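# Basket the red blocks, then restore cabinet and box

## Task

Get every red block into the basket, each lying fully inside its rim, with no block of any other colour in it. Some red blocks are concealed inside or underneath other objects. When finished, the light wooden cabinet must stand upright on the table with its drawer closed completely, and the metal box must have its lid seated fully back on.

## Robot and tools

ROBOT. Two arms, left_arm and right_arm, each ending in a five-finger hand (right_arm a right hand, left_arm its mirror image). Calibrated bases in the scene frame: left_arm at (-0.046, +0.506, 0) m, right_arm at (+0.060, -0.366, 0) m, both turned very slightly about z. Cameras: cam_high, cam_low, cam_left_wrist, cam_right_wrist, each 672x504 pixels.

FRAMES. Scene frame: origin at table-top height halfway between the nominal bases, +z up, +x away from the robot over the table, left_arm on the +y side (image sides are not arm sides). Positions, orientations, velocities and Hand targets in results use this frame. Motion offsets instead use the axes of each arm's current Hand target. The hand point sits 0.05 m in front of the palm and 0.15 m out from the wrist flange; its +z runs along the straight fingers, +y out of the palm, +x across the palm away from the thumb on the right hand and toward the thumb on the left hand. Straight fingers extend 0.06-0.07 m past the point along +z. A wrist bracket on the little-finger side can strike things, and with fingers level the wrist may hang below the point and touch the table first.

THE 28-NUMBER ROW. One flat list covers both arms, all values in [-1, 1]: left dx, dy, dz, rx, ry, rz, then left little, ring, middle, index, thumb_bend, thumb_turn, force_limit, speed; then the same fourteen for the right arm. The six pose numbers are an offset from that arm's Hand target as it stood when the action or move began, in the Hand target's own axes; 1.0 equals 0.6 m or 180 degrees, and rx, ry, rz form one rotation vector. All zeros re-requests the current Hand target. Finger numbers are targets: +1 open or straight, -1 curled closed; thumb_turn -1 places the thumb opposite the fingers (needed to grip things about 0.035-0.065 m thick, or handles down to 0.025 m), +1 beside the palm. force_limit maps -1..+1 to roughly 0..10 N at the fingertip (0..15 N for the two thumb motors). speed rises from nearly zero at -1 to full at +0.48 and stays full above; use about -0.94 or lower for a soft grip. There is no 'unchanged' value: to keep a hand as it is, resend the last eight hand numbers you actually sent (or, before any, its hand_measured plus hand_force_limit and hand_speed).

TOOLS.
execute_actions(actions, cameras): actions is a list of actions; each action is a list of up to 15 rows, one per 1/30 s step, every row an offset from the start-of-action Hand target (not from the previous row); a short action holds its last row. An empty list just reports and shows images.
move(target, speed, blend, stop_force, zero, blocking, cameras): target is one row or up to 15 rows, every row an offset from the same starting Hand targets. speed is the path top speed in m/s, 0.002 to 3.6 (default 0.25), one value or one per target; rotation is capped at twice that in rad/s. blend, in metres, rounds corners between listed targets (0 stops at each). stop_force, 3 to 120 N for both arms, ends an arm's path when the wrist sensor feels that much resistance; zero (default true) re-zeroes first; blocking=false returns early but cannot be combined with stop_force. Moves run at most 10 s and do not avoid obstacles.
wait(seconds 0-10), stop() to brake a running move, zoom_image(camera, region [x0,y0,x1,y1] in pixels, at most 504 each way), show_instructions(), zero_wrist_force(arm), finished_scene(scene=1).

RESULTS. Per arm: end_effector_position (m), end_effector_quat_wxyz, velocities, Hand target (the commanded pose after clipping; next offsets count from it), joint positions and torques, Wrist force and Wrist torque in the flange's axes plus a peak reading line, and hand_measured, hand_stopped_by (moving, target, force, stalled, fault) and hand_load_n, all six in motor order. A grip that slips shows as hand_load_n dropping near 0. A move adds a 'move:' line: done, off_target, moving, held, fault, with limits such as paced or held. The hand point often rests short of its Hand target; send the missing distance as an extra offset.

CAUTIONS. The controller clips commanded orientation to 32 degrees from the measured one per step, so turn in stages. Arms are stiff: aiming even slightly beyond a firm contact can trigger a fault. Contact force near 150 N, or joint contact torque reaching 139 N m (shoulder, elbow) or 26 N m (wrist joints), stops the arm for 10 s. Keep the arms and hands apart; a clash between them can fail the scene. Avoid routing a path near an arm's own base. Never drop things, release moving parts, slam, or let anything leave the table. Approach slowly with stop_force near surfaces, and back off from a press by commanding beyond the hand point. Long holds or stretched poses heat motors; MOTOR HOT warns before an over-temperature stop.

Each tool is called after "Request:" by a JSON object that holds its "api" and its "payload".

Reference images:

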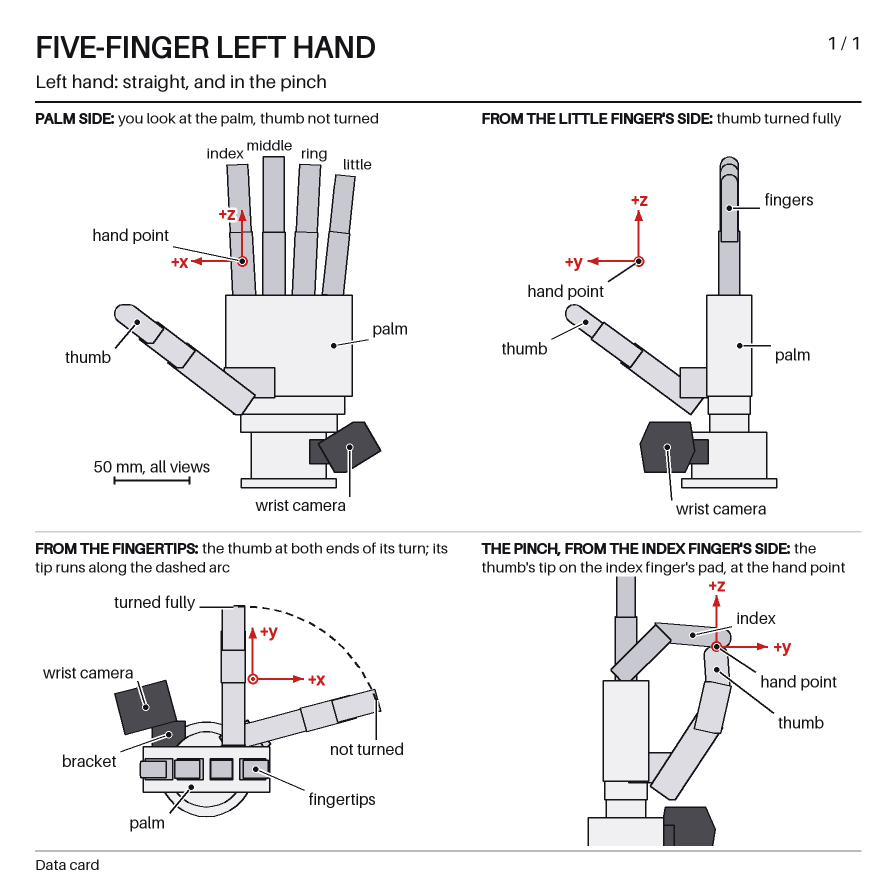

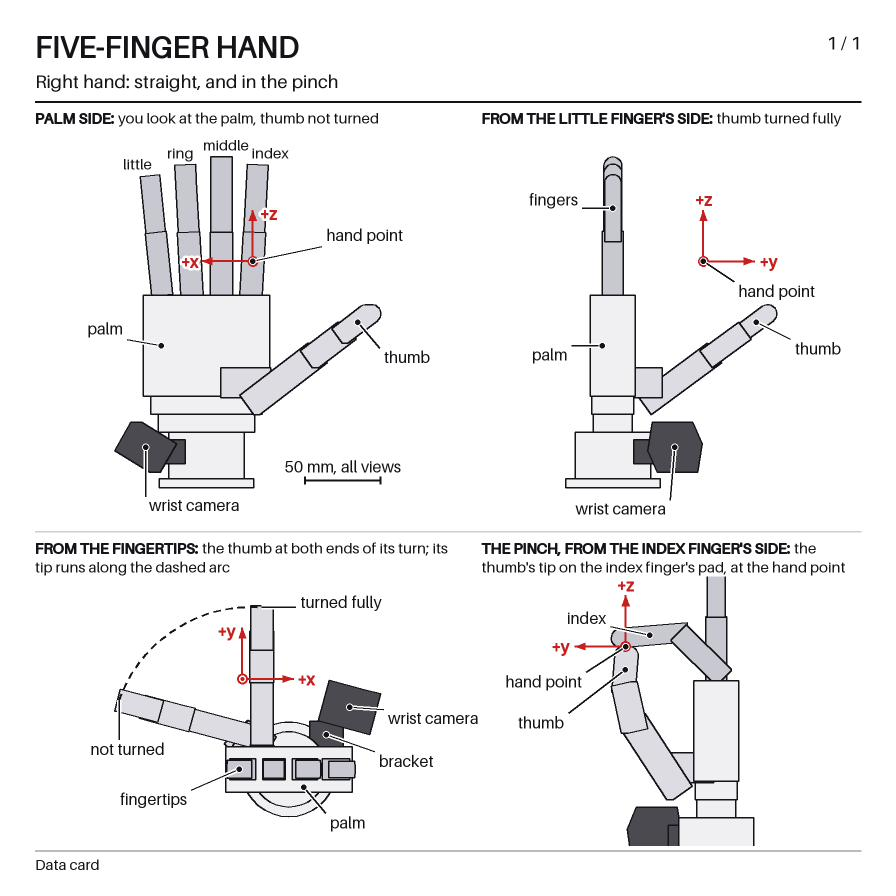

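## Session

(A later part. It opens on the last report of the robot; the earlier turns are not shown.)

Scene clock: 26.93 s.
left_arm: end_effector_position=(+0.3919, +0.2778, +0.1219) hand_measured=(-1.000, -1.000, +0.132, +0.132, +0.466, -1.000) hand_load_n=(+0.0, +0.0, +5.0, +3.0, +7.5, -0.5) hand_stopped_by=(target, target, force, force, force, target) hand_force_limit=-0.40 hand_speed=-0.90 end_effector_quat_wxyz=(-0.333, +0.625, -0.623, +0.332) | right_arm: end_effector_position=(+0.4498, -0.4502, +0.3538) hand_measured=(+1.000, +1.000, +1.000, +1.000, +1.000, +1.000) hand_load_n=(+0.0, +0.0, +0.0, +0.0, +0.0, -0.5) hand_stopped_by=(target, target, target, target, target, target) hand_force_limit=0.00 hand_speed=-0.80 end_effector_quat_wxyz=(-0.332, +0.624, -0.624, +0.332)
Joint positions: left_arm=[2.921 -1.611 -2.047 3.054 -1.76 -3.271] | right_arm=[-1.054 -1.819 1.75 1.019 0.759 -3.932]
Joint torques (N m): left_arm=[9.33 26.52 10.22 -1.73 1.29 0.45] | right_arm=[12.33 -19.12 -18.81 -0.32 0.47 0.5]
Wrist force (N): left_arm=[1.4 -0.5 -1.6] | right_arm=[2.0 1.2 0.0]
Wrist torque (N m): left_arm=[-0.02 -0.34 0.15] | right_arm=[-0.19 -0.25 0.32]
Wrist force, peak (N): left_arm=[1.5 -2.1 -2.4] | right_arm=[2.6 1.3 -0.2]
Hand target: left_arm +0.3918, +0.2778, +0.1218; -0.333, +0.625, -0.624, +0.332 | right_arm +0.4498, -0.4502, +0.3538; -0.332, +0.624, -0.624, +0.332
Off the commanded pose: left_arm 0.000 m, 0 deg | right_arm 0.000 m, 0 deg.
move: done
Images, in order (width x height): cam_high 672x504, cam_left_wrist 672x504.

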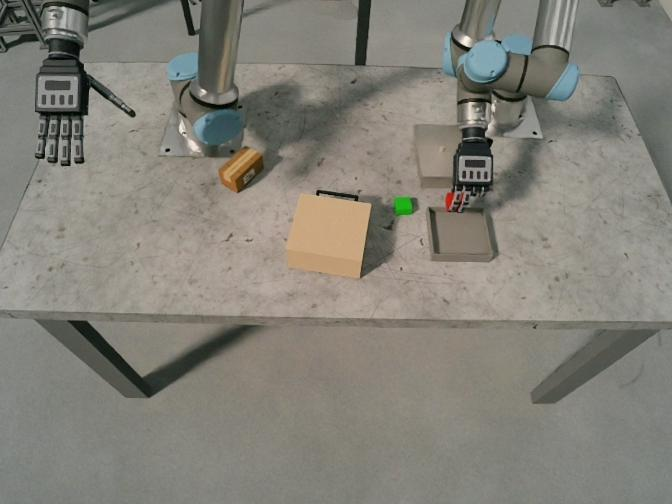

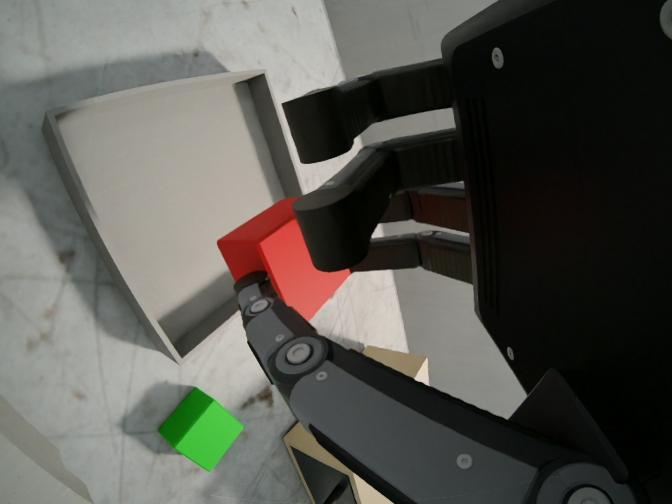

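Request:
{"api": "move", "payload": {"target": [[-0.1,-0.0233,0.0345,0,0,0,-1,-1,-0.3,-0.3,0.1,-1,-0.4,-0.9, 0,0,0,0,0,0,1,1,1,1,1,1,0,-0.8],[-0.1,0.045,0.08,0,0,0,-1,-1,-0.3,-0.3,0.1,-1,-0.4,-0.9, 0,0,0,0,0,0,1,1,1,1,1,1,0,-0.8]], "speed": 0.15, "cameras": ["cam_high","cam_left_wrist"]}}

Request:
{"api": "zoom_image", "payload": {"camera": "cam_high", "region": [360, 130, 520, 290]}}

Scene clock: 29.23 s.
left_arm: end_effector_position=(+0.4165, +0.3378, +0.0727) hand_measured=(-1.000, -1.000, +0.132, +0.132, +0.466, -1.000) hand_load_n=(+0.0, +0.0, +5.0, +3.0, +7.5, -0.5) hand_stopped_by=(target, target, force, force, force, target) hand_force_limit=-0.40 hand_speed=-0.90 end_effector_quat_wxyz=(-0.333, +0.625, -0.624, +0.332) | right_arm: end_effector_position=(+0.4498, -0.4502, +0.3538) hand_measured=(+1.000, +1.000, +1.000, +1.000, +1.000, +1.000) hand_load_n=(+0.0, +0.0, -0.5, +0.0, +0.0, -0.5) hand_stopped_by=(target, target, target, target, target, target) hand_force_limit=0.00 hand_speed=-0.80 end_effector_quat_wxyz=(-0.332, +0.624, -0.624, +0.332)
Joint positions: left_arm=[3.133 -1.657 -2.146 3.211 -1.584 -3.151] | right_arm=[-1.054 -1.819 1.75 1.019 0.759 -3.932]
Joint torques (N m): left_arm=[-6.39 10.63 17.43 1.71 -0.48 -0.37] | right_arm=[12.54 -19.08 -19.9 -0.28 0.44 0.4]
Wrist force (N): left_arm=[1.3 -0.2 -1.4] | right_arm=[2.2 1.2 -0.1]
Wrist torque (N m): left_arm=[0.01 -0.31 0.13] | right_arm=[-0.19 -0.27 0.33]
Wrist force, peak (N): left_arm=[2.6 -0.1 -2.0] | right_arm=[2.6 1.3 -0.3]
Hand target: left_arm +0.4165, +0.3378, +0.0726; -0.333, +0.625, -0.624, +0.332 | right_arm +0.4498, -0.4502, +0.3538; -0.332, +0.624, -0.624, +0.332
Off the commanded pose: left_arm 0.000 m, 0 deg | right_arm 0.000 m, 0 deg.
move: done
Images, in order (width x height): cam_high 672x504, cam_left_wrist 672x504.

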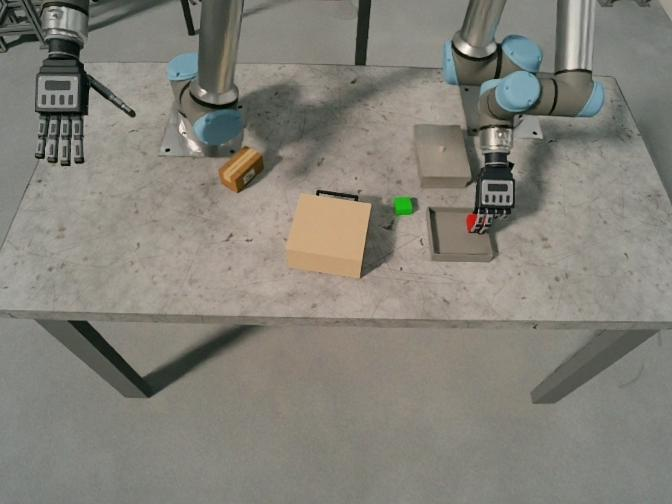

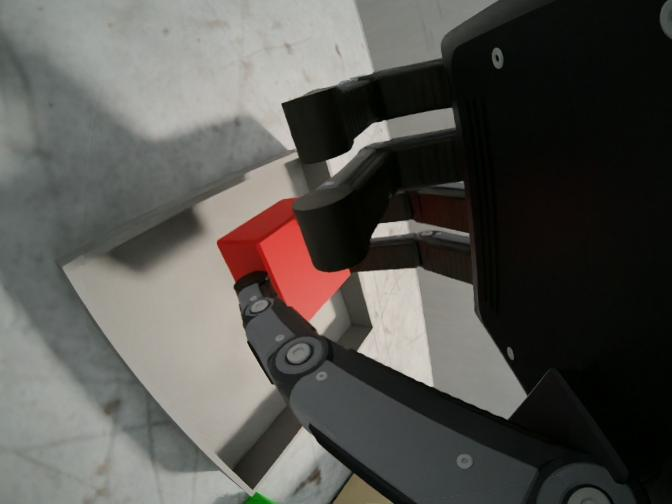

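Scaled by 3.150 from the camera's 672x504 image, which has a finer 960x720 frame.

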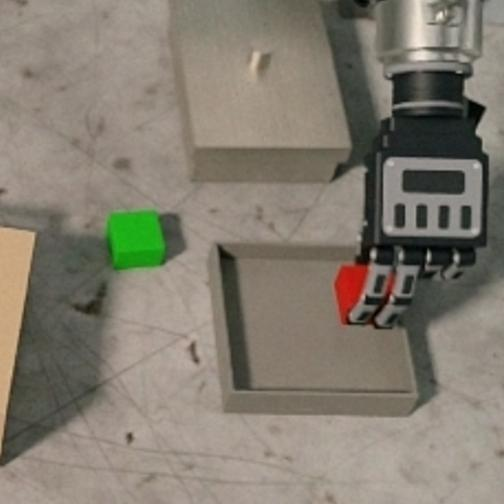

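Request:
{"api": "move", "payload": {"target": [0,0.04,0.027,0,0,0,-1,-1,-0.3,-0.3,0.1,-1,-0.4,-0.9, 0,0,0,0,0,0,1,1,1,1,1,1,0,-0.8], "speed": 0.08, "stop_force": 6, "cameras": ["cam_high","cam_left_wrist"]}}

Request:
{"api": "zoom_image", "payload": {"camera": "cam_high", "region": [360, 130, 520, 290]}}

Scene clock: 31.00 s.
left_arm: end_effector_position=(+0.4166, +0.3378, +0.0436) hand_measured=(-1.000, -1.000, +0.132, +0.132, +0.466, -1.000) hand_load_n=(+0.0, +0.0, +5.5, +3.0, +7.5, -0.5) hand_stopped_by=(target, target, force, force, force, target) hand_force_limit=-0.40 hand_speed=-0.90 end_effector_quat_wxyz=(-0.333, +0.625, -0.624, +0.332) | right_arm: end_effector_position=(+0.4498, -0.4502, +0.3538) hand_measured=(+1.000, +1.000, +1.000, +1.000, +1.000, +1.000) hand_load_n=(+0.0, +0.0, +0.0, +0.0, +0.0, +0.0) hand_stopped_by=(target, target, target, target, target, target) hand_force_limit=0.00 hand_speed=-0.80 end_effector_quat_wxyz=(-0.332, +0.624, -0.624, +0.332)
Joint positions: left_arm=[3.133 -1.711 -2.181 3.3 -1.585 -3.151] | right_arm=[-1.054 -1.819 1.75 1.019 0.759 -3.932]
Joint torques (N m): left_arm=[-7.31 27.59 24.74 1.42 -2.56 -2.53] | right_arm=[12.67 -18.64 -20.63 -0.4 0.5 0.57]
Wrist force (N): left_arm=[1.5 -0.7 -1.1] | right_arm=[2.3 1.4 0.0]
Wrist torque (N m): left_arm=[-0.08 -0.32 0.15] | right_arm=[-0.15 -0.28 0.34]
Wrist force, peak (N): left_arm=[1.6 -0.5 -1.6] | right_arm=[2.6 1.4 -0.1]
Hand target: left_arm +0.4166, +0.3378, +0.0437; -0.333, +0.625, -0.624, +0.332 | right_arm +0.4498, -0.4502, +0.3538; -0.332, +0.624, -0.624, +0.332
Off the commanded pose: left_arm 0.000 m, 0 deg | right_arm 0.000 m, 0 deg.
move: done
Images, in order (width x height): cam_high 672x504, cam_left_wrist 672x504.

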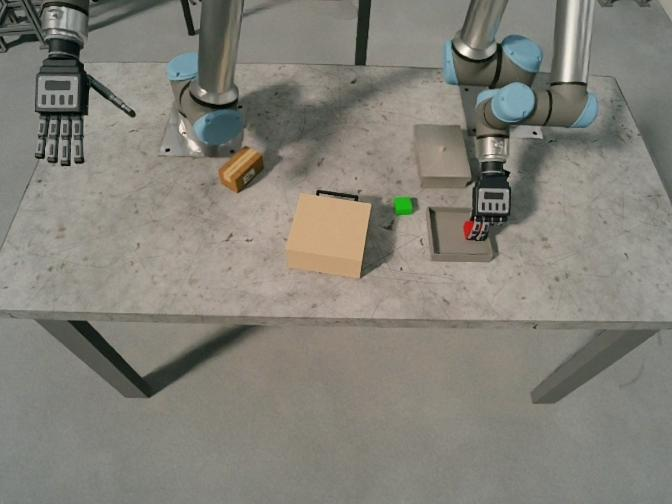

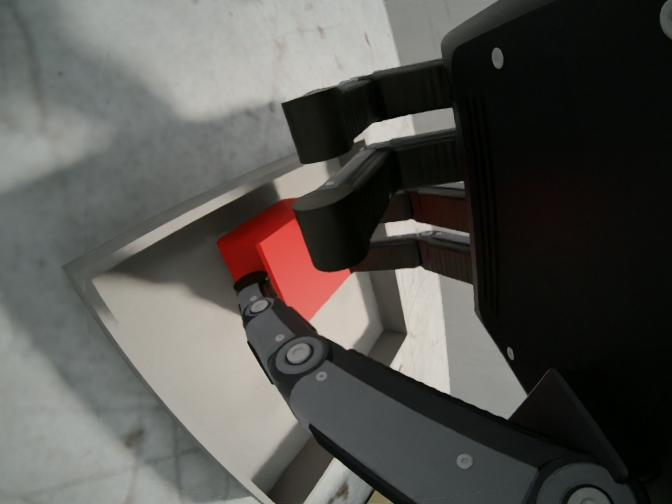

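Scaled by 3.150 from the camera's 672x504 image, which has a finer 960x720 frame.

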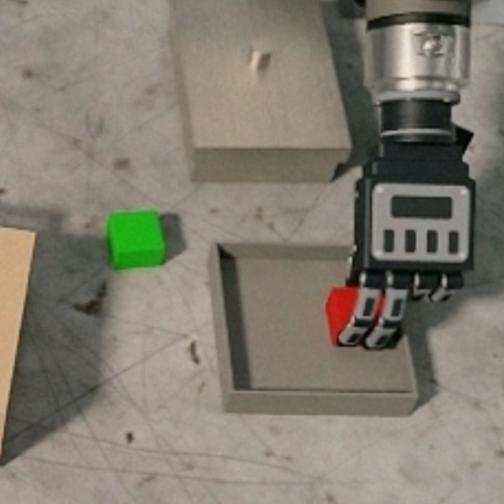

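Request:
{"api": "move", "payload": {"target": [0,0.0083,0.0056,0,0,0,-1,-1,-0.3,-0.3,0.1,-1,-0.4,-0.9, 0,0,0,0,0,0,1,1,1,1,1,1,0,-0.8], "speed": 0.04, "stop_force": 5}}

Request:
{"api": "move", "payload": {"target": [0,0,0,0,0,0,-1,-1,0.35,0.35,0.6,-1,-0.4,-0.6, 0,0,0,0,0,0,1,1,1,1,1,1,0,-0.8], "speed": 0.1}}

Request:
{"api": "move", "payload": {"target": [0,-0.1244,-0.0839,0,0,0,-1,-1,0.4,0.4,0.6,-1,-0.4,-0.6, 0,0,0,0,0,0,1,1,1,1,1,1,0,-0.8], "speed": 0.15, "cameras": ["cam_high","cam_left_wrist"]}}

Request:
{"api": "zoom_image", "payload": {"camera": "cam_high", "region": [360, 130, 520, 290]}}

Scene clock: 32.73 s.
left_arm: end_effector_position=(+0.4167, +0.3378, +0.0412) hand_measured=(-1.000, -1.000, +0.132, +0.132, +0.466, -1.000) hand_load_n=(+0.0, +0.5, +5.5, +3.0, +7.0, -0.5) hand_stopped_by=(target, target, force, force, force, target) hand_force_limit=-0.40 hand_speed=-0.90 end_effector_quat_wxyz=(-0.333, +0.625, -0.624, +0.332) | right_arm: end_effector_position=(+0.4498, -0.4502, +0.3538) hand_measured=(+1.000, +1.000, +1.000, +1.000, +1.000, +1.000) hand_load_n=(+0.0, +0.0, +0.0, +0.0, +0.0, +0.0) hand_stopped_by=(target, target, target, target, target, target) hand_force_limit=0.00 hand_speed=-0.80 end_effector_quat_wxyz=(-0.332, +0.624, -0.624, +0.332)
Joint positions: left_arm=[3.133 -1.715 -2.184 3.308 -1.585 -3.151] | right_arm=[-1.054 -1.819 1.75 1.019 0.759 -3.932]
Joint torques (N m): left_arm=[-6.71 28.72 25.39 1.48 -2.73 -2.24] | right_arm=[13.25 -18.89 -21.14 -0.29 0.51 0.45]
Wrist force (N): left_arm=[1.6 -0.5 -1.4] | right_arm=[2.2 1.3 0.0]
Wrist torque (N m): left_arm=[-0.04 -0.35 0.16] | right_arm=[-0.18 -0.28 0.33]
Wrist force, peak (N): left_arm=[1.5 -7.4 -6.0] | right_arm=[2.5 1.4 -0.2]
Hand target: left_arm +0.4167, +0.3378, +0.0412; -0.333, +0.625, -0.624, +0.332 (not the last commanded pose) | right_arm +0.4498, -0.4502, +0.3538; -0.332, +0.624, -0.624, +0.332
Off the commanded pose: left_arm 0.004 m, 0 deg | right_arm 0.000 m, 0 deg.
move: contact (left_arm)

Scene clock: 33.23 s.
left_arm: end_effector_position=(+0.4167, +0.3378, +0.0412) hand_measured=(-1.000, -1.000, +0.350, +0.350, +0.600, -1.000) hand_load_n=(+0.0, +0.0, +0.0, +0.0, +0.0, +0.0) hand_stopped_by=(target, target, target, target, target, target) hand_force_limit=-0.40 hand_speed=-0.60 end_effector_quat_wxyz=(-0.333, +0.625, -0.624, +0.332) | right_arm: end_effector_position=(+0.4498, -0.4502, +0.3538) hand_measured=(+1.000, +1.000, +1.000, +1.000, +1.000, +1.000) hand_load_n=(+0.0, +0.0, +0.0, +0.0, +0.0, -0.5) hand_stopped_by=(target, target, target, target, target, target) hand_force_limit=0.00 hand_speed=-0.80 end_effector_quat_wxyz=(-0.332, +0.624, -0.624, +0.332)
Joint positions: left_arm=[3.133 -1.715 -2.184 3.308 -1.585 -3.151] | right_arm=[-1.054 -1.819 1.75 1.019 0.759 -3.932]
Joint torques (N m): left_arm=[-6.56 27.74 23.73 1.54 -2.58 -2.22] | right_arm=[12.28 -19.49 -21.45 -0.42 0.58 0.61]
Wrist force (N): left_arm=[1.6 -0.6 -1.3] | right_arm=[2.2 1.4 0.0]
Wrist torque (N m): left_arm=[-0.04 -0.35 0.15] | right_arm=[-0.15 -0.27 0.33]
Wrist force, peak (N): left_arm=[1.3 -1.1 -1.8] | right_arm=[2.4 1.4 0.0]
Hand target: left_arm +0.4167, +0.3378, +0.0412; -0.333, +0.625, -0.624, +0.332 | right_arm +0.4498, -0.4502, +0.3538; -0.332, +0.624, -0.624, +0.332
Off the commanded pose: left_arm 0.000 m, 0 deg | right_arm 0.000 m, 0 deg.
move: done

Scene clock: 34.30 s.
left_arm: end_effector_position=(+0.4165, +0.3378, +0.1312) hand_measured=(-1.000, -1.000, +0.400, +0.400, +0.600, -1.000) hand_load_n=(+0.0, +0.5, +0.0, +0.0, +0.0, +0.0) hand_stopped_by=(target, target, target, target, target, target) hand_force_limit=-0.40 hand_speed=-0.60 end_effector_quat_wxyz=(-0.333, +0.625, -0.624, +0.332) | right_arm: end_effector_position=(+0.4498, -0.4502, +0.3538) hand_measured=(+1.000, +1.000, +1.000, +1.000, +1.000, +1.000) hand_load_n=(+0.0, +0.0, +0.0, +0.0, +0.0, +0.0) hand_stopped_by=(target, target, target, target, target, target) hand_force_limit=0.00 hand_speed=-0.80 end_effector_quat_wxyz=(-0.332, +0.624, -0.624, +0.332)
Joint positions: left_arm=[3.133 -1.57 -2.06 3.038 -1.584 -3.151] | right_arm=[-1.054 -1.819 1.75 1.019 0.759 -3.932]
Joint torques (N m): left_arm=[9.41 21.24 18.3 -2.16 2.74 2.66] | right_arm=[13.06 -19.14 -21.51 -0.26 0.6 0.53]
Wrist force (N): left_arm=[1.4 -0.5 -1.3] | right_arm=[2.5 1.5 -0.2]
Wrist torque (N m): left_arm=[-0.02 -0.33 0.15] | right_arm=[-0.14 -0.30 0.35]
Wrist force, peak (N): left_arm=[1.3 -2.0 -2.4] | right_arm=[2.6 1.4 -0.1]
Hand target: left_arm +0.4165, +0.3378, +0.1313; -0.333, +0.625, -0.624, +0.332 | right_arm +0.4498, -0.4502, +0.3538; -0.332, +0.624, -0.624, +0.332
Off the commanded pose: left_arm 0.000 m, 0 deg | right_arm 0.000 m, 0 deg.
move: done
Images, in order (width x height): cam_high 672x504, cam_left_wrist 672x504.

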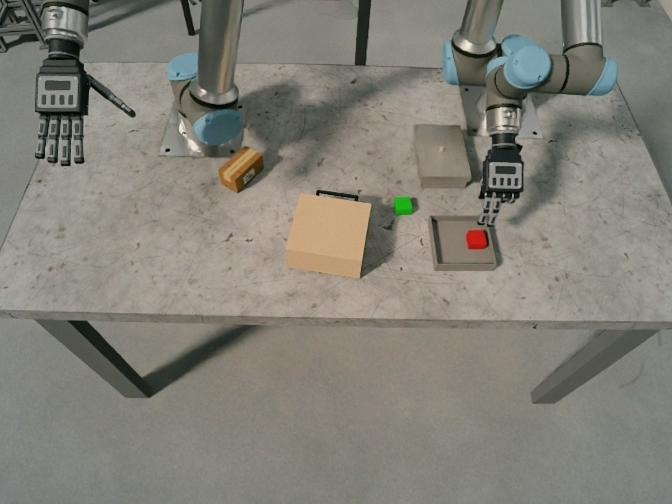

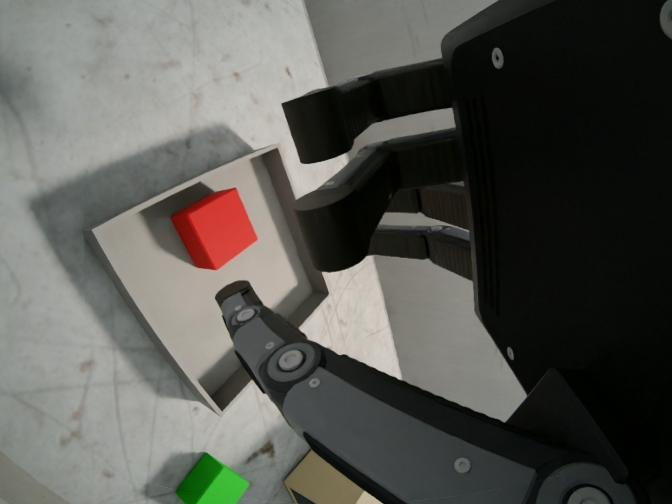

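Scaled by 3.150 from the camera's 672x504 image, which has a finer 960x720 frame.

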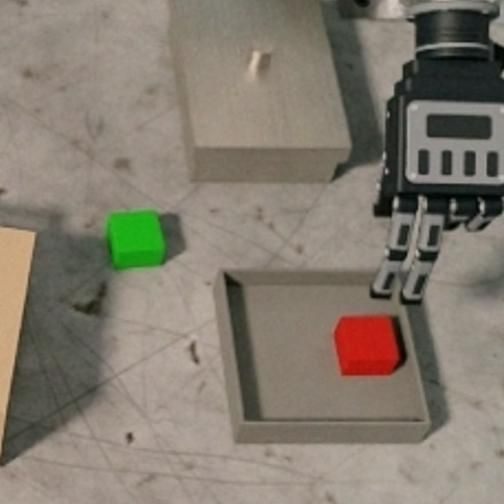

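Request:
{"api": "move", "payload": {"target": [0.013,0.0774,-0.383,0,0,0,-1,-1,0.4,0.4,0.6,-1,-0.4,-0.6, 0,0,0,0,0,0,1,1,1,1,1,1,0,-0.8], "speed": 0.25, "cameras": ["cam_high","cam_left_wrist"]}}

Request:
{"api": "zoom_image", "payload": {"camera": "cam_left_wrist", "region": [0, 120, 400, 480]}}

Scene clock: 36.17 s.
left_arm: end_effector_position=(+0.2000, +0.3298, +0.2210) hand_measured=(-1.000, -1.000, +0.400, +0.400, +0.600, -1.000) hand_load_n=(+0.0, +0.0, +0.0, +0.0, +0.0, +0.0) hand_stopped_by=(target, target, target, target, target, target) hand_force_limit=-0.40 hand_speed=-0.60 end_effector_quat_wxyz=(-0.333, +0.625, -0.623, +0.333) end_effector_velocity=(-0.001, +0.000, +0.000) end_effector_angular_velocity=(+0.000, +0.004, +0.001) | right_arm: end_effector_position=(+0.4498, -0.4502, +0.3538) hand_measured=(+1.000, +1.000, +1.000, +1.000, +1.000, +1.000) hand_load_n=(+0.0, +0.0, -0.5, +0.0, +0.0, -0.5) hand_stopped_by=(target, target, target, target, target, target) hand_force_limit=0.00 hand_speed=-0.80 end_effector_quat_wxyz=(-0.332, +0.624, -0.624, +0.332)
Joint positions: left_arm=[2.996 -0.963 -2.226 2.592 -1.698 -3.228] | right_arm=[-1.054 -1.819 1.75 1.019 0.759 -3.932]
Joint velocities: left_arm=[0.001 0.001 -0.001 -0.005 0 0] | right_arm=[within noise]
Joint torques (N m): left_arm=[-0.39 3.12 9.9 -2 2.32 2.64] | right_arm=[12.64 -18.56 -21.67 -0.31 0.58 0.42]
Wrist force (N): left_arm=[1.6 -0.6 -1.5] | right_arm=[2.4 1.6 -0.1]
Wrist torque (N m): left_arm=[-0.01 -0.35 0.06] | right_arm=[-0.13 -0.29 0.34]
Wrist force, peak (N): left_arm=[1.7 0.0 -3.3] | right_arm=[2.5 1.3 -0.2]
Hand target: left_arm +0.1999, +0.3298, +0.2209; -0.333, +0.625, -0.624, +0.332 | right_arm +0.4498, -0.4502, +0.3538; -0.332, +0.624, -0.624, +0.332
Off the commanded pose: left_arm 0.000 m, 0 deg | right_arm 0.000 m, 0 deg.
move: done
Images, in order (width x height): cam_high 672x504, cam_left_wrist 672x504.

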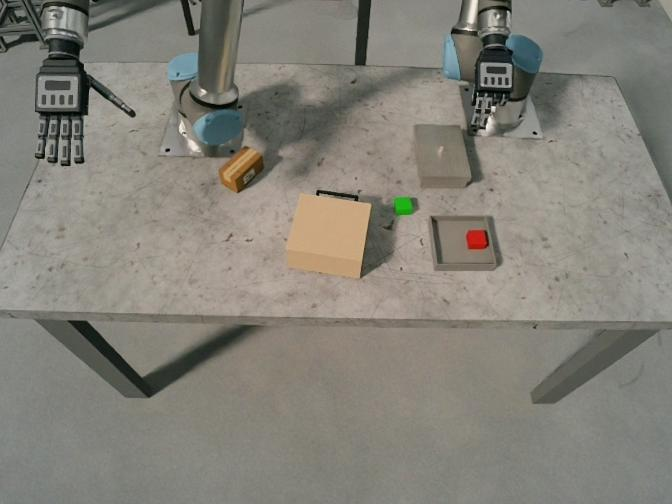

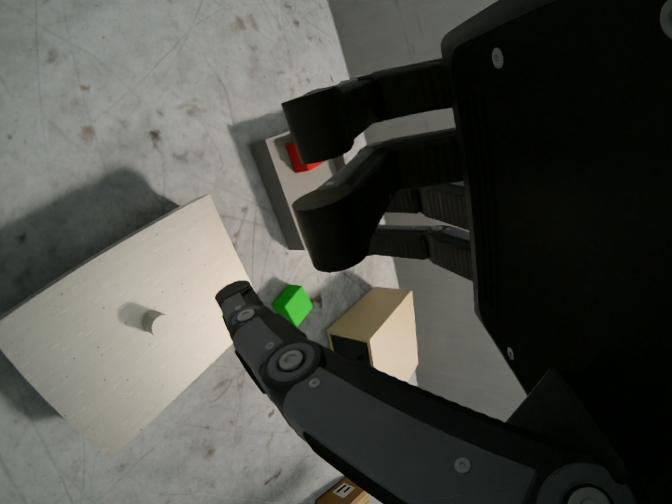

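Scaled by 1.260 from the camera's 672x504 image, which has a finer 960x720 frame.

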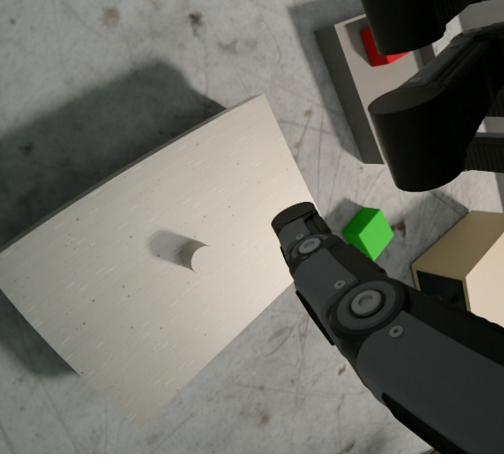

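Request:
{"api": "zoom_image", "payload": {"camera": "cam_high", "region": [400, 50, 540, 200]}}

Scaled by 3.360 from the camera's 672x504 image, which has a finer 960x720 frame.

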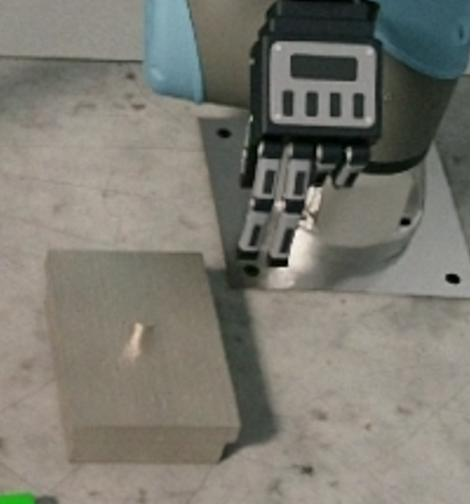

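Request:
{"api": "move", "payload": {"target": [0.0883,0.113,0.044,0,0,0,-1,-1,0.4,0.4,0.6,-1,-0.4,-0.6, 0,0,0,0,0,0,1,1,1,1,1,1,0,-0.8], "speed": 0.2, "cameras": ["cam_high","cam_left_wrist","cam_low"]}}

Request:
{"api": "zoom_image", "payload": {"camera": "cam_high", "region": [400, 80, 500, 200]}}

Request:
{"api": "zoom_image", "payload": {"camera": "cam_left_wrist", "region": [0, 120, 400, 480]}}

Scene clock: 38.97 s.
left_arm: end_effector_position=(+0.1841, +0.2767, +0.1500) hand_measured=(-1.000, -1.000, +0.400, +0.400, +0.600, -1.000) hand_load_n=(+0.0, +0.0, +0.0, +0.0, +0.0, +0.0) hand_stopped_by=(target, target, target, target, target, target) hand_force_limit=-0.40 hand_speed=-0.60 end_effector_quat_wxyz=(-0.333, +0.624, -0.624, +0.333) | right_arm: end_effector_position=(+0.4498, -0.4502, +0.3538) hand_measured=(+1.000, +1.000, +1.000, +1.000, +1.000, +1.000) hand_load_n=(+0.0, +0.0, +0.0, +0.0, +0.0, -0.5) hand_stopped_by=(target, target, target, target, target, target) hand_force_limit=0.00 hand_speed=-0.80 end_effector_quat_wxyz=(-0.332, +0.624, -0.624, +0.332)
Joint positions: left_arm=[2.553 -1.226 -2.296 2.84 -2.056 -3.504] | right_arm=[-1.054 -1.819 1.75 1.019 0.759 -3.932]
Joint torques (N m): left_arm=[-8.35 -7.5 8.31 1.46 -2.67 -2.19] | right_arm=[12.56 -18.78 -21.37 -0.31 0.38 0.46]
Wrist force (N): left_arm=[1.7 -0.5 -1.3] | right_arm=[2.2 1.3 -0.1]
Wrist torque (N m): left_arm=[0.00 -0.36 -0.01] | right_arm=[-0.15 -0.27 0.33]
Wrist force, peak (N): left_arm=[2.9 0.8 -1.1] | right_arm=[2.7 1.3 -0.2]
Hand target: left_arm +0.1841, +0.2767, +0.1499; -0.333, +0.625, -0.624, +0.332 | right_arm +0.4498, -0.4502, +0.3538; -0.332, +0.624, -0.624, +0.332
Off the commanded pose: left_arm 0.000 m, 0 deg | right_arm 0.000 m, 0 deg.
move: done
Images, in order (width x height): cam_high 672x504, cam_low 672x504, cam_left_wrist 672x504.

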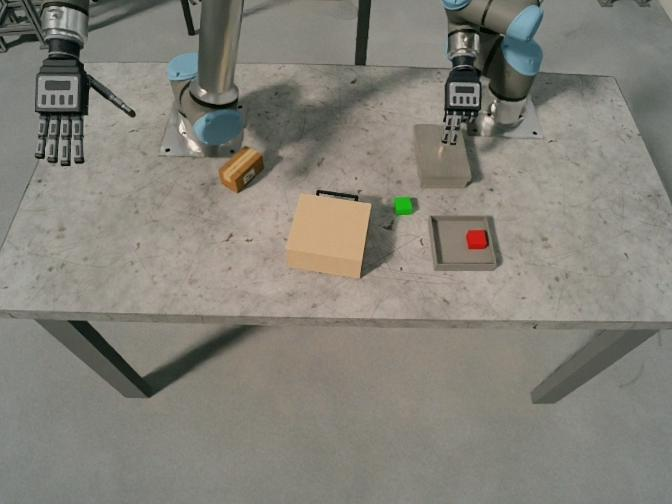

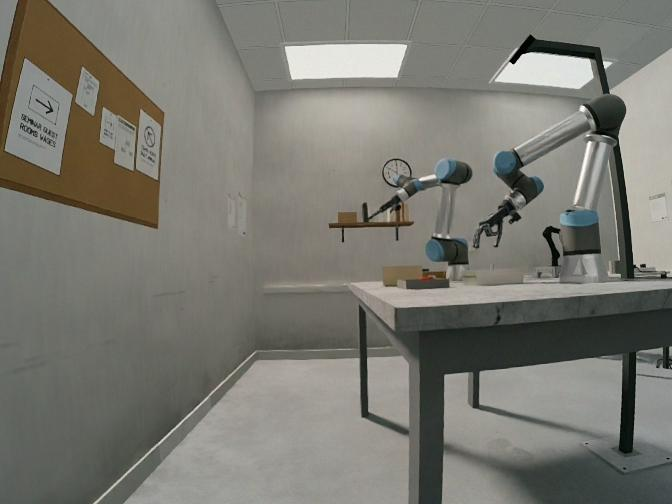

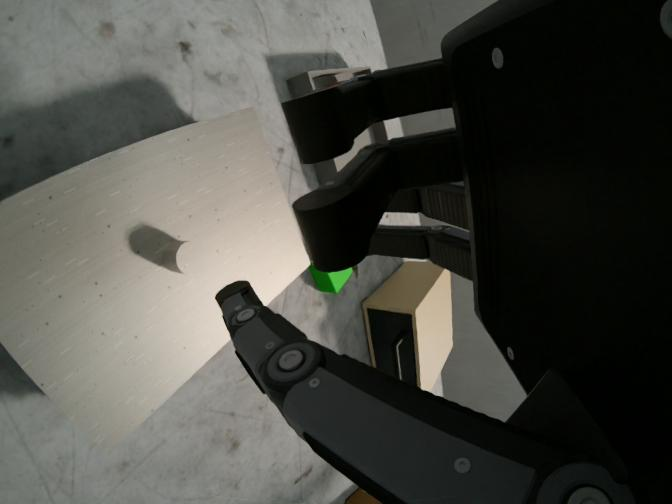

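Scaled by 4.200 from the camera's 672x504 image, which has a finer 960x720 frame.

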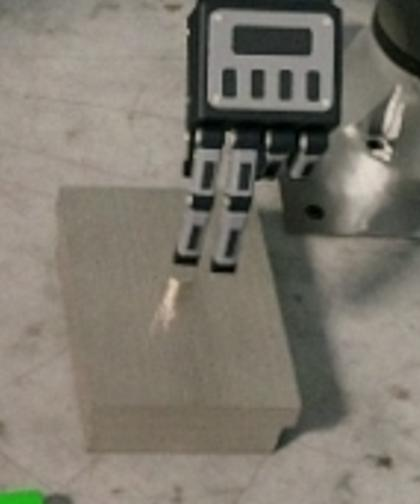

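Scaled by 1.260 from the camera's 672x504 image, which has a finer 960x720 frame.

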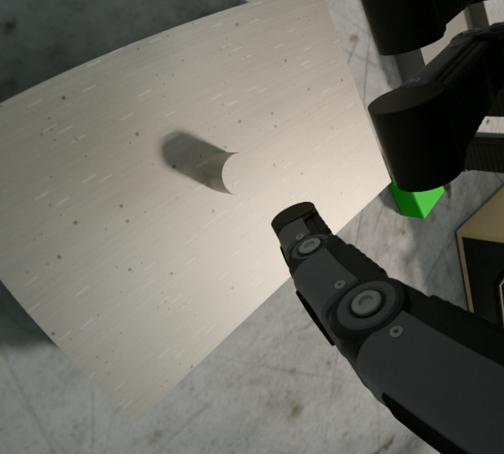

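Request:
{"api": "move", "payload": {"target": [0.0083,0.056,0.066,0,0,0,-1,-1,0.4,0.4,0.6,-1,-0.4,-0.6, 0,0,0,0,0,0,1,1,1,1,1,1,0,-0.8], "speed": 0.1, "stop_force": 6, "cameras": ["cam_high","cam_left_wrist"]}}

Request:
{"api": "zoom_image", "payload": {"camera": "cam_high", "region": [400, 80, 500, 200]}}

Request:
{"api": "zoom_image", "payload": {"camera": "cam_left_wrist", "region": [0, 120, 400, 480]}}

Scene clock: 40.97 s.
left_arm: end_effector_position=(+0.1982, +0.2718, +0.0999) hand_measured=(-1.000, -1.000, +0.400, +0.400, +0.600, -1.000) hand_load_n=(+0.5, +0.0, +0.0, +0.0, +0.0, +0.0) hand_stopped_by=(target, target, target, target, target, target) hand_force_limit=-0.40 hand_speed=-0.60 end_effector_quat_wxyz=(-0.333, +0.625, -0.624, +0.332) | right_arm: end_effector_position=(+0.4498, -0.4502, +0.3538) hand_measured=(+1.000, +1.000, +1.000, +1.000, +1.000, +1.000) hand_load_n=(+0.0, +0.0, +0.0, +0.0, +0.0, +0.0) hand_stopped_by=(target, target, target, target, target, target) hand_force_limit=0.00 hand_speed=-0.80 end_effector_quat_wxyz=(-0.332, +0.624, -0.624, +0.332)
Joint positions: left_arm=[2.575 -1.331 -2.37 3.026 -2.039 -3.489] | right_arm=[-1.054 -1.819 1.75 1.019 0.759 -3.932]
Joint torques (N m): left_arm=[-7.91 -4.37 27.02 1.22 -3.48 -3.03] | right_arm=[13.24 -18.81 -21.09 -0.27 0.5 0.37]
Wrist force (N): left_arm=[1.4 -0.6 -1.1] | right_arm=[2.5 1.3 -0.1]
Wrist torque (N m): left_arm=[-0.03 -0.33 -0.02] | right_arm=[-0.16 -0.30 0.34]
Wrist force, peak (N): left_arm=[1.7 -1.6 -2.0] | right_arm=[2.6 1.4 0.2]
Hand target: left_arm +0.1982, +0.2718, +0.0999; -0.333, +0.625, -0.624, +0.332 | right_arm +0.4498, -0.4502, +0.3538; -0.332, +0.624, -0.624, +0.332
Off the commanded pose: left_arm 0.000 m, 0 deg | right_arm 0.000 m, 0 deg.
move: done
Images, in order (width x height): cam_high 672x504, cam_left_wrist 672x504.

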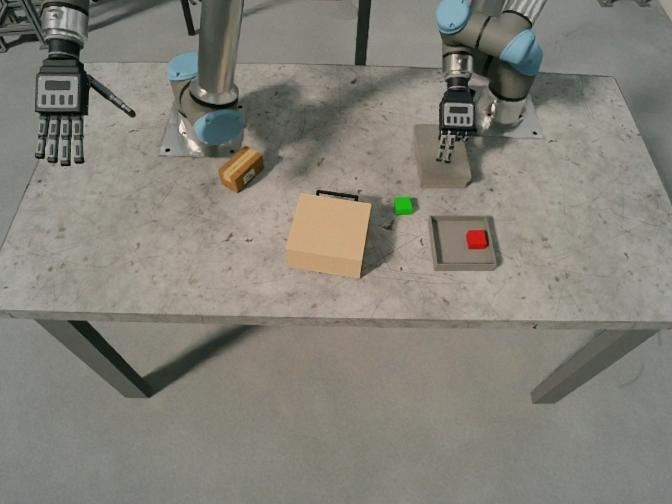

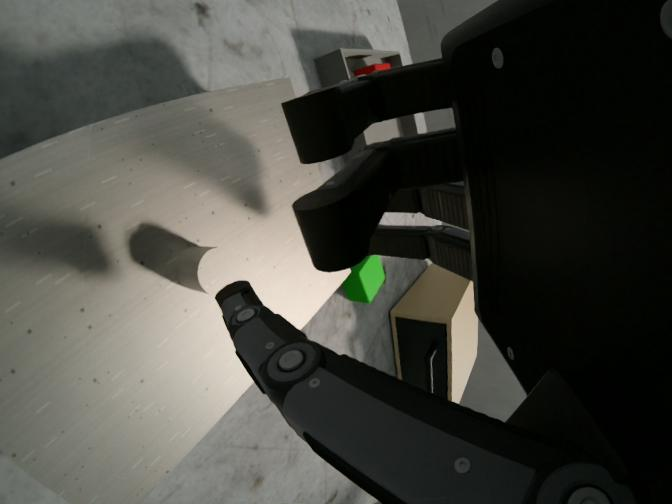

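Scaled by 4.200 from the camera's 672x504 image, which has a finer 960x720 frame.

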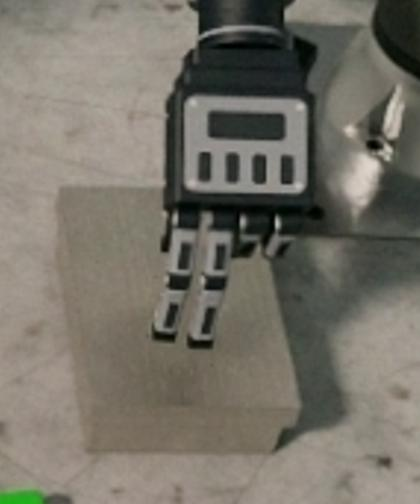

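Scaled by 1.260 from the camera's 672x504 image, which has a finer 960x720 frame.

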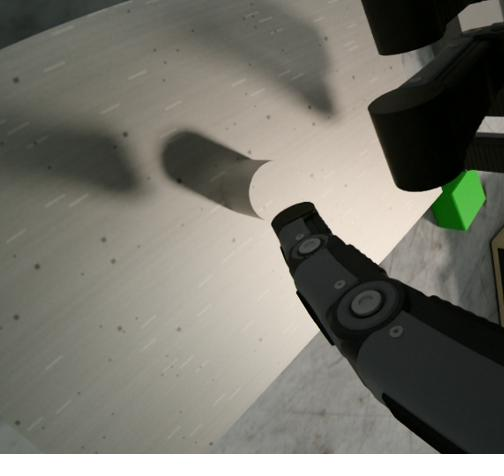

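Request:
{"api": "move", "payload": {"target": [0,0.0345,0.0233,0,0,0,-1,-1,0.4,0.4,0.6,-1,-0.4,-0.6, 0,0,0,0,0,0,1,1,1,1,1,1,0,-0.8], "speed": 0.04, "stop_force": 4, "cameras": ["cam_high","cam_left_wrist"]}}

Request:
{"api": "zoom_image", "payload": {"camera": "cam_high", "region": [400, 80, 500, 200]}}

Request:
{"api": "zoom_image", "payload": {"camera": "cam_left_wrist", "region": [0, 120, 400, 480]}}

Scene clock: 43.33 s.
left_arm: end_effector_position=(+0.1982, +0.2718, +0.0885) hand_measured=(-1.000, -1.000, +0.400, +0.400, +0.600, -1.000) hand_load_n=(+0.0, +0.5, +0.0, +0.0, -0.5, -0.5) hand_stopped_by=(target, target, target, target, target, target) hand_force_limit=-0.40 hand_speed=-0.60 end_effector_quat_wxyz=(-0.333, +0.625, -0.624, +0.332) | right_arm: end_effector_position=(+0.4498, -0.4502, +0.3538) hand_measured=(+1.000, +1.000, +1.000, +1.000, +1.000, +1.000) hand_load_n=(+0.0, +0.0, +0.0, +0.0, +0.0, -0.5) hand_stopped_by=(target, target, target, target, target, target) hand_force_limit=0.00 hand_speed=-0.80 end_effector_quat_wxyz=(-0.332, +0.624, -0.624, +0.332)
Joint positions: left_arm=[2.575 -1.353 -2.39 3.067 -2.039 -3.489] | right_arm=[-1.054 -1.819 1.75 1.019 0.759 -3.932]
Joint torques (N m): left_arm=[0.11 -5.41 4.41 1.13 -1.06 -2.34] | right_arm=[12.57 -18.51 -21.5 -0.32 0.56 0.39]
Wrist force (N): left_arm=[1.3 -3.2 -3.8] | right_arm=[2.3 1.3 -0.3]
Wrist torque (N m): left_arm=[-0.17 -0.35 0.05] | right_arm=[-0.14 -0.28 0.33]
Wrist force, peak (N): left_arm=[3.8 -25.0 -25.6] | right_arm=[2.6 1.6 -0.1]
Hand target: left_arm +0.1982, +0.2718, +0.0885; -0.333, +0.625, -0.624, +0.332 (not the last commanded pose) | right_arm +0.4498, -0.4502, +0.3538; -0.332, +0.624, -0.624, +0.332
Off the commanded pose: left_arm 0.014 m, 0 deg | right_arm 0.000 m, 0 deg.
move: contact (left_arm)
Images, in order (width x height): cam_high 672x504, cam_left_wrist 672x504.

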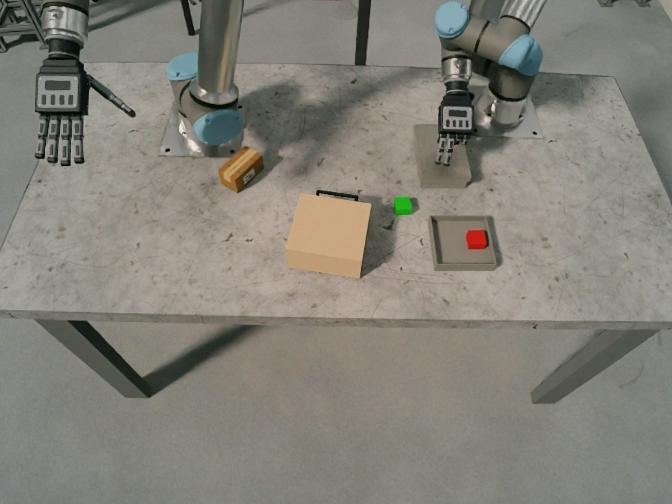

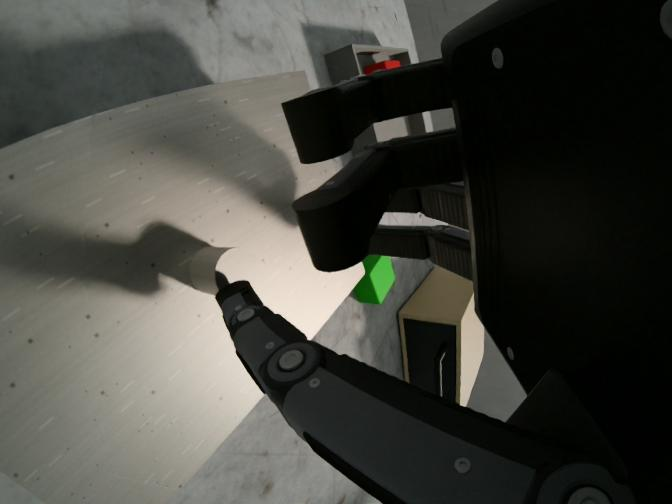

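Scaled by 4.200 from the camera's 672x504 image, which has a finer 960x720 frame.

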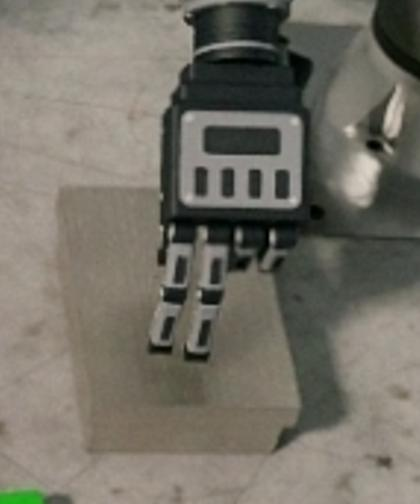

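Scaled by 1.260 from the camera's 672x504 image, which has a finer 960x720 frame.

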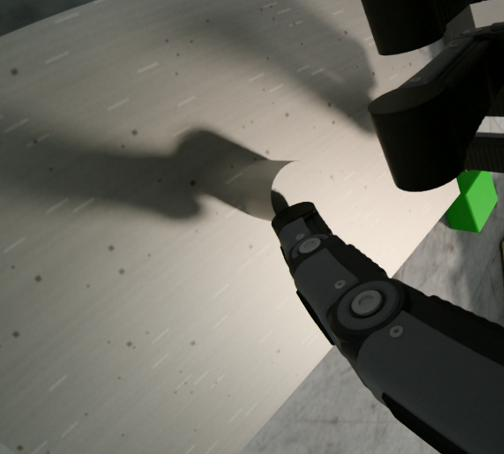

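Request:
{"api": "move", "payload": {"target": [0,-0.0137,-0.0438,0,0,0,-1,-1,0.2,0.2,0.7,-1,-0.4,-0.6, 0,0,0,0,0,0,1,1,1,1,1,1,0,-0.8], "speed": 0.08}}

Request:
{"api": "move", "payload": {"target": [0,0.0552,0.0372,0,0,0,-1,-1,0.2,0.2,0.7,-1,-0.4,-0.6, 0,0,0,0,0,0,1,1,1,1,1,1,0,-0.8], "speed": 0.03, "stop_force": 3, "cameras": ["cam_high","cam_left_wrist"]}}

Request:
{"api": "zoom_image", "payload": {"camera": "cam_high", "region": [400, 80, 500, 200]}}

Request:
{"api": "zoom_image", "payload": {"camera": "cam_left_wrist", "region": [0, 120, 400, 480]}}

Scene clock: 45.17 s.
left_arm: end_effector_position=(+0.1810, +0.2717, +0.1100) hand_measured=(-1.000, -1.000, +0.200, +0.200, +0.700, -1.000) hand_load_n=(+0.0, +0.0, +0.0, +0.0, +0.0, +0.0) hand_stopped_by=(target, target, target, target, target, target) hand_force_limit=-0.40 hand_speed=-0.60 end_effector_quat_wxyz=(-0.333, +0.625, -0.623, +0.333) | right_arm: end_effector_position=(+0.4498, -0.4502, +0.3538) hand_measured=(+1.000, +1.000, +1.000, +1.000, +1.000, +1.000) hand_load_n=(+0.0, +0.0, +0.0, +0.0, +0.0, -0.5) hand_stopped_by=(target, target, target, target, target, target) hand_force_limit=0.00 hand_speed=-0.80 end_effector_quat_wxyz=(-0.332, +0.624, -0.624, +0.332)
Joint positions: left_arm=[2.516 -1.302 -2.363 2.971 -2.084 -3.531] | right_arm=[-1.054 -1.819 1.75 1.019 0.759 -3.932]
Joint torques (N m): left_arm=[4.81 -1.01 6.59 -0.91 2.31 2.58] | right_arm=[12.65 -19.24 -21.09 -0.39 0.59 0.42]
Wrist force (N): left_arm=[1.5 -0.5 -1.5] | right_arm=[2.2 1.1 -0.4]
Wrist torque (N m): left_arm=[0.01 -0.35 0.04] | right_arm=[-0.18 -0.26 0.33]
Wrist force, peak (N): left_arm=[1.6 -3.7 -3.8] | right_arm=[2.5 1.5 -0.1]
Hand target: left_arm +0.1810, +0.2718, +0.1099; -0.333, +0.625, -0.624, +0.332 | right_arm +0.4498, -0.4502, +0.3538; -0.332, +0.624, -0.624, +0.332
Off the commanded pose: left_arm 0.000 m, 0 deg | right_arm 0.000 m, 0 deg.
move: done

Scene clock: 47.33 s.
left_arm: end_effector_position=(+0.1810, +0.2718, +0.0753) hand_measured=(-1.000, -1.000, +0.200, +0.200, +0.700, -1.000) hand_load_n=(+0.0, +0.5, +0.0, +0.0, +0.0, +0.0) hand_stopped_by=(target, target, target, target, target, target) hand_force_limit=-0.40 hand_speed=-0.60 end_effector_quat_wxyz=(-0.333, +0.625, -0.624, +0.332) | right_arm: end_effector_position=(+0.4498, -0.4502, +0.3538) hand_measured=(+1.000, +1.000, +1.000, +1.000, +1.000, +1.000) hand_load_n=(+0.0, +0.0, -0.5, +0.0, +0.0, +0.0) hand_stopped_by=(target, target, target, target, target, target) hand_force_limit=0.00 hand_speed=-0.80 end_effector_quat_wxyz=(-0.332, +0.624, -0.624, +0.332)
Joint positions: left_arm=[2.516 -1.369 -2.423 3.097 -2.084 -3.531] | right_arm=[-1.054 -1.819 1.75 1.019 0.759 -3.932]
Joint torques (N m): left_arm=[1.66 -4.99 25.03 0.84 1.89 2.73] | right_arm=[12.88 -19.08 -21.79 -0.38 0.5 0.5]
Wrist force (N): left_arm=[1.8 -2.5 -2.3] | right_arm=[2.3 1.1 0.0]
Wrist torque (N m): left_arm=[-0.01 -0.35 0.09] | right_arm=[-0.19 -0.29 0.34]
Wrist force, peak (N): left_arm=[-0.7 -31.5 -22.5] | right_arm=[2.7 1.4 0.0]
Hand target: left_arm +0.1810, +0.2718, +0.0753; -0.333, +0.625, -0.624, +0.332 (not the last commanded pose) | right_arm +0.4498, -0.4502, +0.3538; -0.332, +0.624, -0.624, +0.332
Off the commanded pose: left_arm 0.005 m, 0 deg | right_arm 0.000 m, 0 deg.
move: contact (left_arm)
Images, in order (width x height): cam_high 672x504, cam_left_wrist 672x504.

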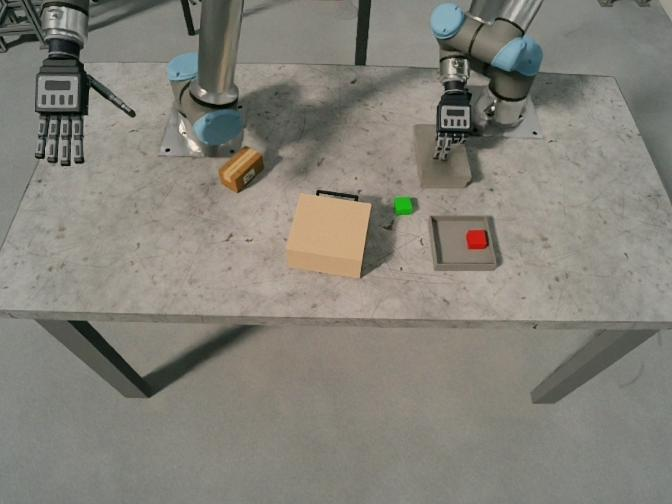

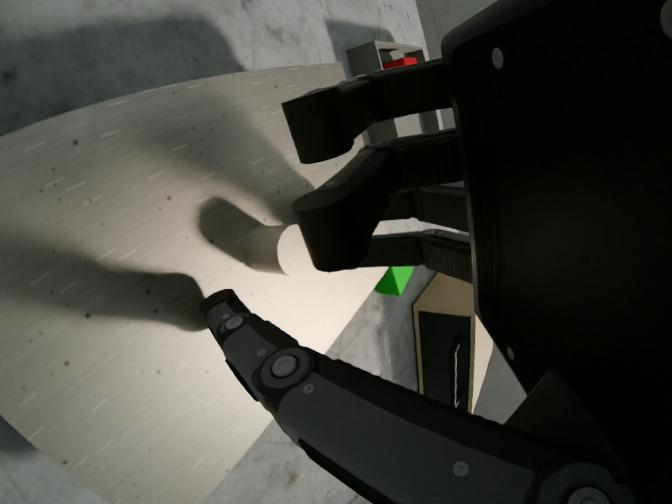

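Scaled by 4.200 from the camera's 672x504 image, which has a finer 960x720 frame.

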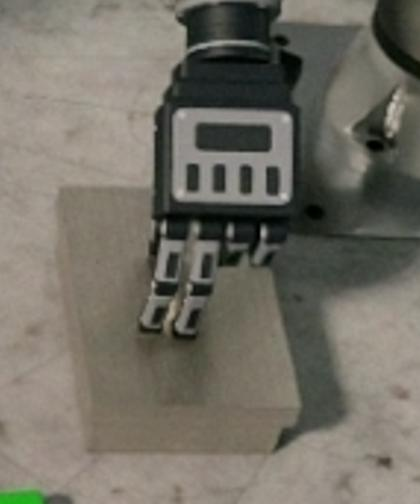

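Scaled by 1.260 from the camera's 672x504 image, which has a finer 960x720 frame.

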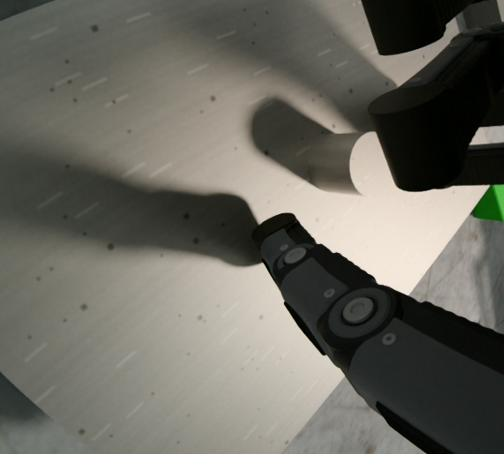

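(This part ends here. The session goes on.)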